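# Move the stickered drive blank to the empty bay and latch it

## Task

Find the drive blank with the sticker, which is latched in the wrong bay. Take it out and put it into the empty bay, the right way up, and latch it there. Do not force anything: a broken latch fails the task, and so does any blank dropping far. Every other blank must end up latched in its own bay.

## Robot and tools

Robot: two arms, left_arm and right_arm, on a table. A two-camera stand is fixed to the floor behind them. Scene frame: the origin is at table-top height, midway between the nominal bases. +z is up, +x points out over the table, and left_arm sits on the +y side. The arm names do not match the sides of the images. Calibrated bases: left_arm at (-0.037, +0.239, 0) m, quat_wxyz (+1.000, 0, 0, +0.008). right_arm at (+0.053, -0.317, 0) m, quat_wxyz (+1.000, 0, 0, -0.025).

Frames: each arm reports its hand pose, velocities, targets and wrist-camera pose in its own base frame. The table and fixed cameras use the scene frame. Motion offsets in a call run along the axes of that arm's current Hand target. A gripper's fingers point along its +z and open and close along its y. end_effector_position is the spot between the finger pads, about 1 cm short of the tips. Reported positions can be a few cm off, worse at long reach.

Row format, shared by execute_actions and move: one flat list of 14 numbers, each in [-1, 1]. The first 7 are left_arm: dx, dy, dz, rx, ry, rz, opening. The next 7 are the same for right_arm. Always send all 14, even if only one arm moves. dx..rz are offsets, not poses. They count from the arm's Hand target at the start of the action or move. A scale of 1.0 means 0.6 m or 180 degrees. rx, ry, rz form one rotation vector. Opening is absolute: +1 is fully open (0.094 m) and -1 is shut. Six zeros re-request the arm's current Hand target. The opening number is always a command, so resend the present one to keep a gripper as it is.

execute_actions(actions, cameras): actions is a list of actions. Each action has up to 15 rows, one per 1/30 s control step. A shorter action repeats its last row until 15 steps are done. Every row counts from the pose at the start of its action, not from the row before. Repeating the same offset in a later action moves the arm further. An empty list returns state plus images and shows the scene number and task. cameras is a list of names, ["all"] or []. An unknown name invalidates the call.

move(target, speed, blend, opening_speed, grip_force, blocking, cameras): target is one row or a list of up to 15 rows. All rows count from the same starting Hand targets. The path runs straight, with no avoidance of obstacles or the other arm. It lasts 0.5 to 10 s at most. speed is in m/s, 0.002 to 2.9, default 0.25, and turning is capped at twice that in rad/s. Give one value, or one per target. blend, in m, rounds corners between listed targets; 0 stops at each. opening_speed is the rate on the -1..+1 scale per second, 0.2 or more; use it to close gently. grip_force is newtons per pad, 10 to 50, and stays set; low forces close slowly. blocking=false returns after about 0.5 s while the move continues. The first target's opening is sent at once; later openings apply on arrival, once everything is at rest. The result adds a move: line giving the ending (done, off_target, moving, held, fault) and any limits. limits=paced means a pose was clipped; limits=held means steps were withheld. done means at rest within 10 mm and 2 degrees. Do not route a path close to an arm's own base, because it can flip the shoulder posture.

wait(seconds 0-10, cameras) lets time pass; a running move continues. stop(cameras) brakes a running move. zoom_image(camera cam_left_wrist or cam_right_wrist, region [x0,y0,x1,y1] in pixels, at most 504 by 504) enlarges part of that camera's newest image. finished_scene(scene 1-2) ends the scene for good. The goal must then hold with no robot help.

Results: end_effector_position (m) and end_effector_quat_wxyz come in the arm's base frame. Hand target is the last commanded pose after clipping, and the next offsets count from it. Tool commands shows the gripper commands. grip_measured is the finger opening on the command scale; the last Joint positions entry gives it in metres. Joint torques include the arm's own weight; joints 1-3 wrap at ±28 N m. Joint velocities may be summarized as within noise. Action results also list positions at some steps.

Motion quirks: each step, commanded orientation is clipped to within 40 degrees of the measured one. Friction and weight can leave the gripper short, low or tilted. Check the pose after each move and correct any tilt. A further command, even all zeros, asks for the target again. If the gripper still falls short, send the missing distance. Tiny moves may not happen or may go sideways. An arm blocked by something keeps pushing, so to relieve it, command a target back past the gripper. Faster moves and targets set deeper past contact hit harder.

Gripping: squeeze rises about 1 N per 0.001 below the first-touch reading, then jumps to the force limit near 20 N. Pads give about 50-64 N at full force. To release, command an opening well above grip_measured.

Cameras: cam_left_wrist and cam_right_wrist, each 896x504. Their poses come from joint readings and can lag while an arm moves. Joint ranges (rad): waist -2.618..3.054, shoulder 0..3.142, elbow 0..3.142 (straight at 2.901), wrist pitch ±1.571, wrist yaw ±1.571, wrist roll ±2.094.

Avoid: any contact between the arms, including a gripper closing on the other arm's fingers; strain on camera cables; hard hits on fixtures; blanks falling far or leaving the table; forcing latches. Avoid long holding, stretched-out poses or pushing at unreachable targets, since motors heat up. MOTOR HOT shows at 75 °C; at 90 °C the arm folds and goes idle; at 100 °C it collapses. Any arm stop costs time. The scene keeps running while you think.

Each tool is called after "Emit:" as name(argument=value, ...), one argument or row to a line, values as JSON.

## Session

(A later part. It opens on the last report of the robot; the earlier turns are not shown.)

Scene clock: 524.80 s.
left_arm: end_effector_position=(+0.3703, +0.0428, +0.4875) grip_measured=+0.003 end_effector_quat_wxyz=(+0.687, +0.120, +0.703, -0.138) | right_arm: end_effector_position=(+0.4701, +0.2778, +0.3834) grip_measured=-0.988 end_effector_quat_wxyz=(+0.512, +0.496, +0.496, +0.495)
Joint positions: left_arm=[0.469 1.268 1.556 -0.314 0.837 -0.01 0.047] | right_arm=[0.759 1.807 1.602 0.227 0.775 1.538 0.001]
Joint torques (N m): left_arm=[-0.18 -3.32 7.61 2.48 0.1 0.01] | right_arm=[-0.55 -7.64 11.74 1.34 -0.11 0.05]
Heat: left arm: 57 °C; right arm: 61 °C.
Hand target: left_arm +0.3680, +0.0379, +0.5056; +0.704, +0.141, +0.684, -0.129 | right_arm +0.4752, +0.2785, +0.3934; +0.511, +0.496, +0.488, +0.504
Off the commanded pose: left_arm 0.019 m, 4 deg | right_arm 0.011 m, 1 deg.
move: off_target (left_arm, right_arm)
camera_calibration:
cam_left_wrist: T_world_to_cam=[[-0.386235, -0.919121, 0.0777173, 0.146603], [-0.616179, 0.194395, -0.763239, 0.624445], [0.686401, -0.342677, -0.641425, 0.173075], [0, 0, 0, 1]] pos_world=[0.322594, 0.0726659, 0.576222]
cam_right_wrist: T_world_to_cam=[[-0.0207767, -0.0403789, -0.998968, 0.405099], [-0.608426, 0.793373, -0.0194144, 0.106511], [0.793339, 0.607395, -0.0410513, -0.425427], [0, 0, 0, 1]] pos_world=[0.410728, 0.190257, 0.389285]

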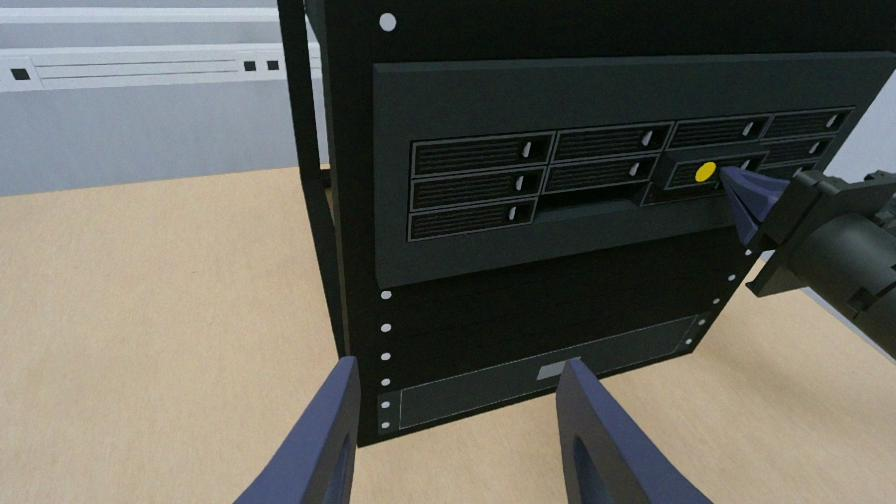

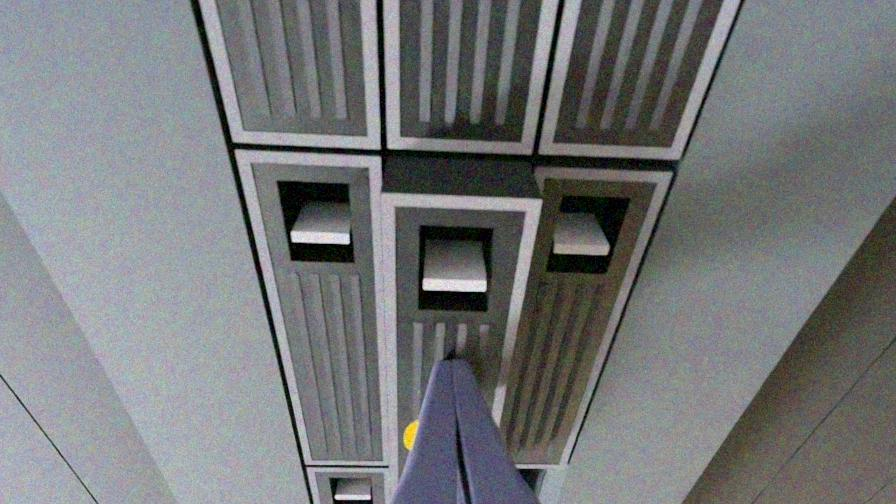

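Emit:
move(
  target=[0,0,0,0,0,0,0, 0.003,-0.003,0.018,0,0,0,-1],
  speed=0.03,
  cameras=["all"],
)

Scene clock: 526.73 s.
left_arm: end_effector_position=(+0.3703, +0.0428, +0.4875) grip_measured=+0.003 end_effector_quat_wxyz=(+0.687, +0.120, +0.703, -0.138) | right_arm: end_effector_position=(+0.4799, +0.2796, +0.3832) grip_measured=-0.988 end_effector_quat_wxyz=(+0.513, +0.496, +0.496, +0.496)
Joint positions: left_arm=[0.469 1.268 1.556 -0.314 0.837 -0.01 0.047] | right_arm=[0.746 1.841 1.642 0.221 0.762 1.538 0.001]
Joint torques (N m): left_arm=[-0.16 -3.28 7.54 2.49 0.14 0.04] | right_arm=[-0.7 -7.73 11.77 1.33 -0.13 0.06]
Heat: left arm: 57 °C; right arm: 61 °C.
Hand target: left_arm +0.3680, +0.0379, +0.5056; +0.704, +0.141, +0.684, -0.129 | right_arm +0.4860, +0.2801, +0.3920; +0.511, +0.496, +0.488, +0.504
Off the commanded pose: left_arm 0.019 m, 4 deg | right_arm 0.011 m, 1 deg.
move: off_target (left_arm, right_arm)
camera_calibration:
cam_left_wrist: T_world_to_cam=[[-0.386235, -0.919121, 0.0777173, 0.146603], [-0.616179, 0.194395, -0.763239, 0.624445], [0.686401, -0.342677, -0.641425, 0.173075], [0, 0, 0, 1]] pos_world=[0.322594, 0.0726659, 0.576222]
cam_right_wrist: T_world_to_cam=[[-0.019703, -0.039803, -0.999013, 0.40453], [-0.608475, 0.793331, -0.0196075, 0.111143], [0.793329, 0.607488, -0.0398501, -0.434788], [0, 0, 0, 1]] pos_world=[0.420528, 0.192057, 0.388984]

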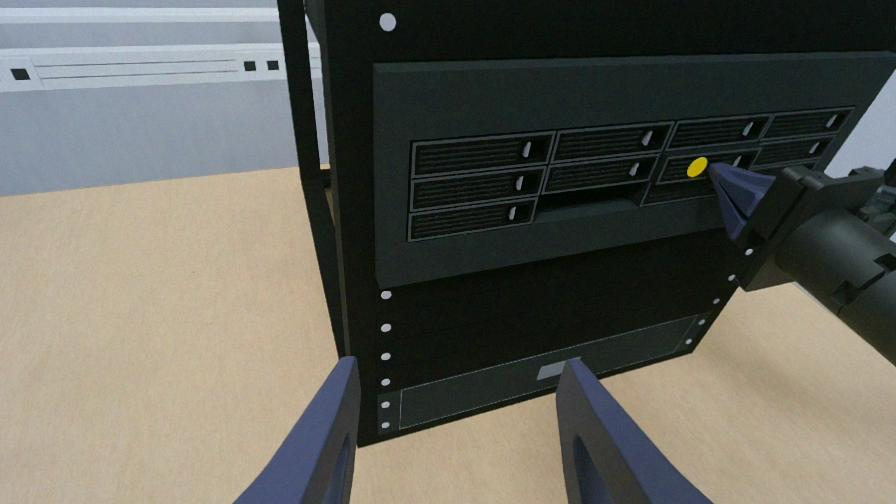

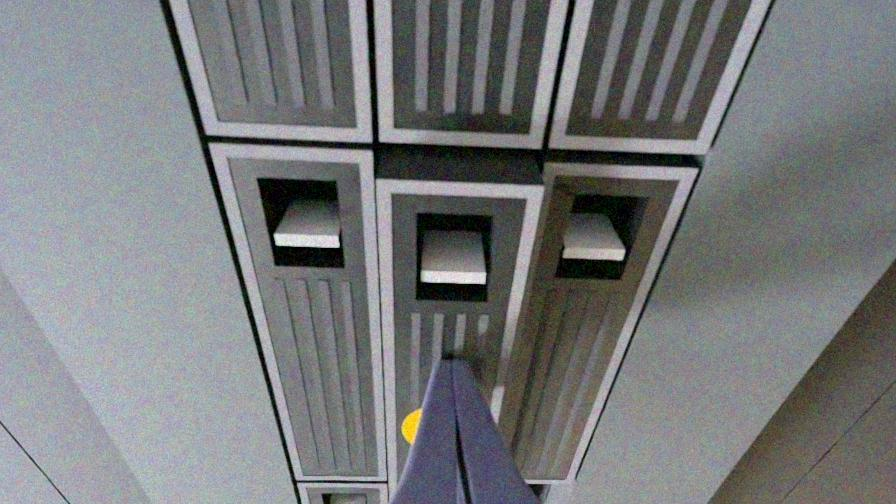

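Emit:
move(
  target=[0,0,0,0,0,0,0, 0.001,-0.003,0.015,0,0,0,-1],
  speed=0.03,
  cameras=["cam_right_wrist"],
)

Emit:
move(
  target=[0,0,0,0,0,0,0, 0.001,-0.003,0.01,0,0,0,-1],
  speed=0.03,
  cameras=["all"],
)

Scene clock: 529.27 s.
left_arm: end_effector_position=(+0.3703, +0.0428, +0.4875) grip_measured=+0.003 end_effector_quat_wxyz=(+0.687, +0.120, +0.703, -0.138) | right_arm: end_effector_position=(+0.4878, +0.2800, +0.3832) grip_measured=-0.988 end_effector_quat_wxyz=(+0.513, +0.496, +0.495, +0.496)
Joint positions: left_arm=[0.469 1.268 1.556 -0.314 0.837 -0.01 0.047] | right_arm=[0.734 1.866 1.674 0.218 0.752 1.538 0.001]
Joint torques (N m): left_arm=[-0.2 -3.28 7.54 2.49 0.13 0.03] | right_arm=[-0.94 -7.72 11.73 1.35 -0.18 0.07]
Heat: left arm: 57 °C; right arm: 62 °C.
Hand target: left_arm +0.3680, +0.0379, +0.5056; +0.704, +0.141, +0.684, -0.129 | right_arm +0.4951, +0.2805, +0.3904; +0.511, +0.496, +0.488, +0.504
Off the commanded pose: left_arm 0.019 m, 4 deg | right_arm 0.010 m, 1 deg.
move: off_target (left_arm)
camera_calibration:
cam_right_wrist: T_world_to_cam=[[-0.0178956, -0.0384428, -0.999101, 0.403504], [-0.606866, 0.79456, -0.0197026, 0.114519], [0.794603, 0.605968, -0.0375487, -0.442496], [0, 0, 0, 1]] pos_world=[0.428327, 0.192658, 0.388782]
Images, in order (width x height): cam_right_wrist 896x504.

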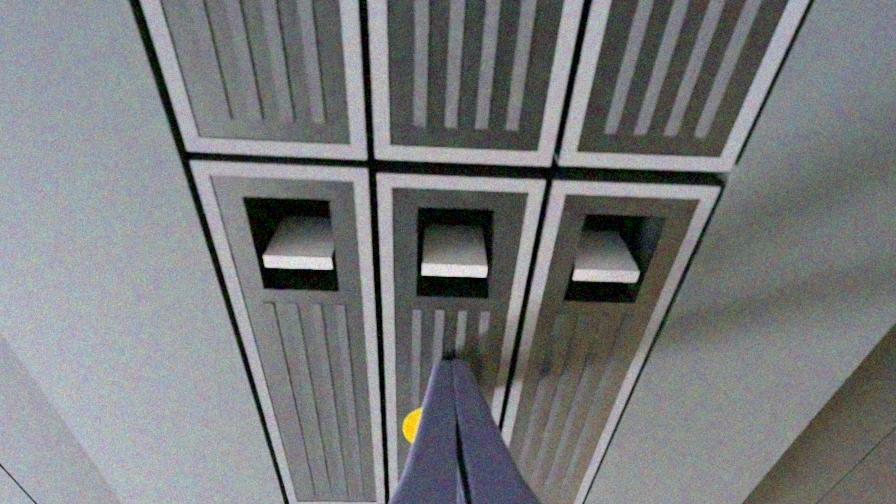

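Scene clock: 530.07 s.
left_arm: end_effector_position=(+0.3703, +0.0428, +0.4875) grip_measured=+0.003 end_effector_quat_wxyz=(+0.687, +0.120, +0.703, -0.138) | right_arm: end_effector_position=(+0.4883, +0.2801, +0.3831) grip_measured=-0.988 end_effector_quat_wxyz=(+0.514, +0.497, +0.497, +0.492)
Joint positions: left_arm=[0.469 1.268 1.556 -0.314 0.837 -0.01 0.047] | right_arm=[0.734 1.869 1.684 0.202 0.755 1.538 0.001]
Joint torques (N m): left_arm=[-0.21 -3.3 7.53 2.49 0.11 0.03] | right_arm=[-1.74 -6.58 12.26 1.47 -0.27 0.07]
Heat: left arm: 57 °C; right arm: 62 °C.
Hand target: left_arm +0.3680, +0.0379, +0.5056; +0.704, +0.141, +0.684, -0.129 | right_arm +0.5011, +0.2810, +0.3887; +0.511, +0.496, +0.488, +0.504
Off the commanded pose: left_arm 0.019 m, 4 deg | right_arm 0.014 m, 2 deg.
move: off_target (left_arm, right_arm)
camera_calibration:
cam_left_wrist: T_world_to_cam=[[-0.386235, -0.919121, 0.0777173, 0.146603], [-0.616179, 0.194395, -0.763239, 0.624445], [0.686401, -0.342677, -0.641425, 0.173075], [0, 0, 0, 1]] pos_world=[0.322594, 0.0726659, 0.576222]
cam_right_wrist: T_world_to_cam=[[-0.0242106, -0.0439245, -0.998741, 0.407947], [-0.605152, 0.79585, -0.0203318, 0.113818], [0.795742, 0.603898, -0.045849, -0.439681], [0, 0, 0, 1]] pos_world=[0.428626, 0.192859, 0.389589]

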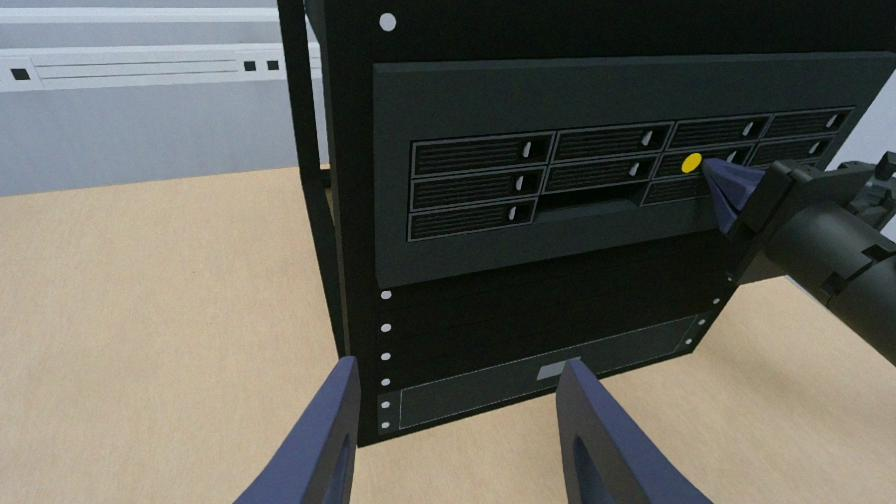

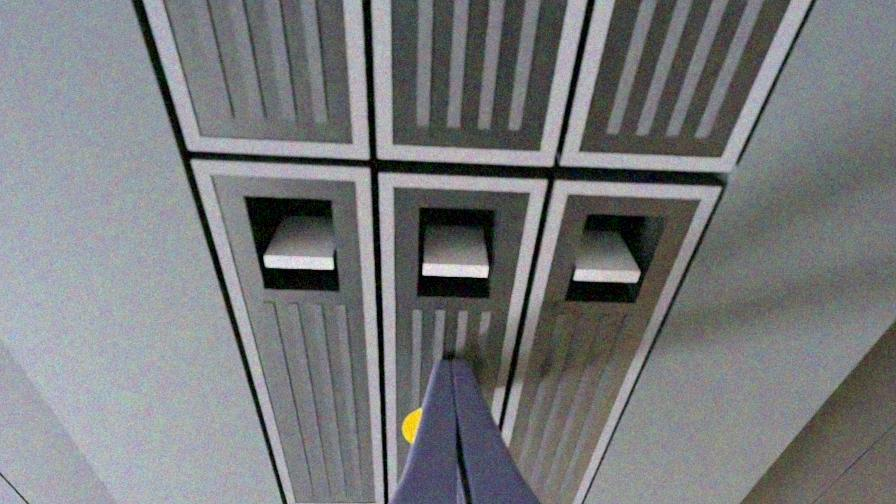

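Emit:
move(
  target=[
    [0,0,0,0,0,0,0, 0.0,0,0.014,0,0,0,-1],
    [0,0,0,0,0,0,0, 0.0,0,-0.13,0,0,0,-1],
  ],
  speed=0.05,
  cameras=["all"],
)

Emit:
zoom_image(
  camera="cam_left_wrist",
  region=[560, 90, 896, 280],
)

Scene clock: 535.13 s.
left_arm: end_effector_position=(+0.3703, +0.0428, +0.4875) grip_measured=+0.003 end_effector_quat_wxyz=(+0.687, +0.120, +0.703, -0.138) | right_arm: end_effector_position=(+0.4337, +0.2913, +0.3642) grip_measured=-0.988 end_effector_quat_wxyz=(+0.510, +0.493, +0.512, +0.485)
Joint positions: left_arm=[0.469 1.268 1.556 -0.314 0.837 -0.01 0.047] | right_arm=[0.844 1.741 1.475 0.25 0.85 1.538 0.001]
Joint torques (N m): left_arm=[-0.16 -3.23 7.53 2.47 0.14 0.04] | right_arm=[0.9 -11.9 7.02 1.54 0.15 0.01]
Heat: left arm: 57 °C; right arm: 61 °C.
Hand target: left_arm +0.3680, +0.0379, +0.5056; +0.704, +0.141, +0.684, -0.129 | right_arm +0.4232, +0.2822, +0.3865; +0.511, +0.496, +0.488, +0.504
Off the commanded pose: left_arm 0.019 m, 4 deg | right_arm 0.026 m, 4 deg.
move: off_target (left_arm, right_arm)
camera_calibration:
cam_left_wrist: T_world_to_cam=[[-0.386235, -0.919121, 0.0777173, 0.146603], [-0.616179, 0.194395, -0.763239, 0.624445], [0.686401, -0.342677, -0.641425, 0.173075], [0, 0, 0, 1]] pos_world=[0.322594, 0.0726659, 0.576222]
cam_right_wrist: T_world_to_cam=[[-0.0462528, -0.067325, -0.996658, 0.40382], [-0.617422, 0.786252, -0.0244587, 0.0810635], [0.785271, 0.614227, -0.0779343, -0.390576], [0, 0, 0, 1]] pos_world=[0.375436, 0.203353, 0.374014]

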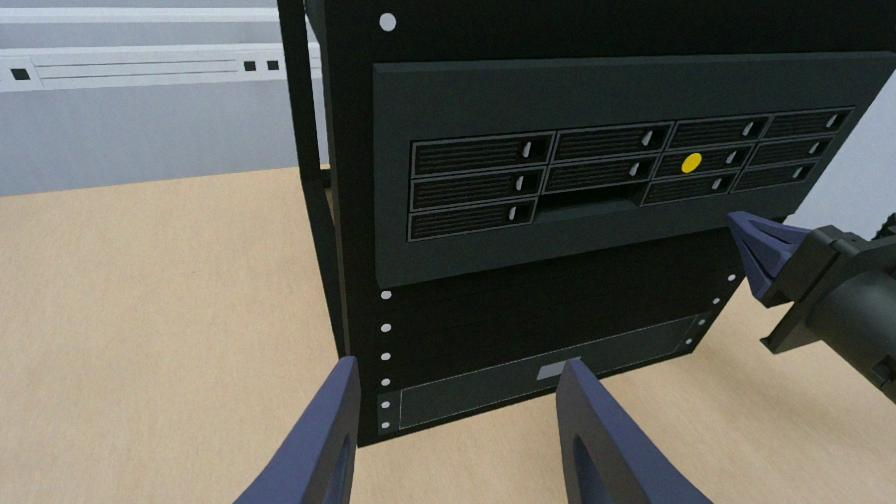

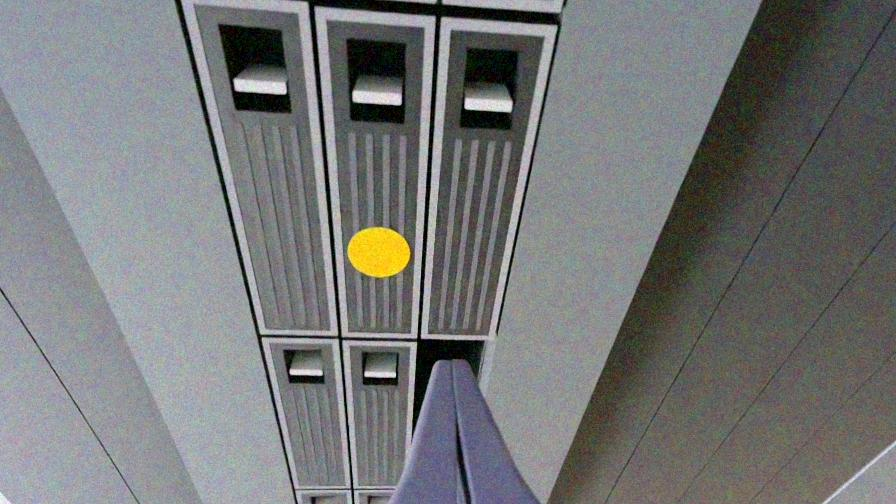

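Scaled by 1.500.

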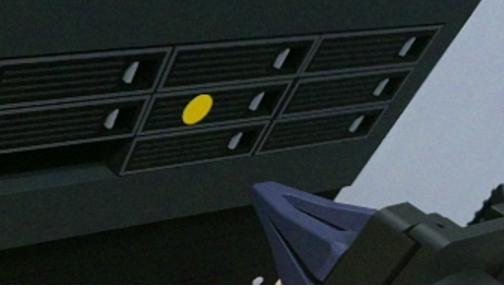

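Flush, with fin positioned like neighbours.

Emit:
finished_scene(
  scene=2,
)

The scene is finished: the task was done.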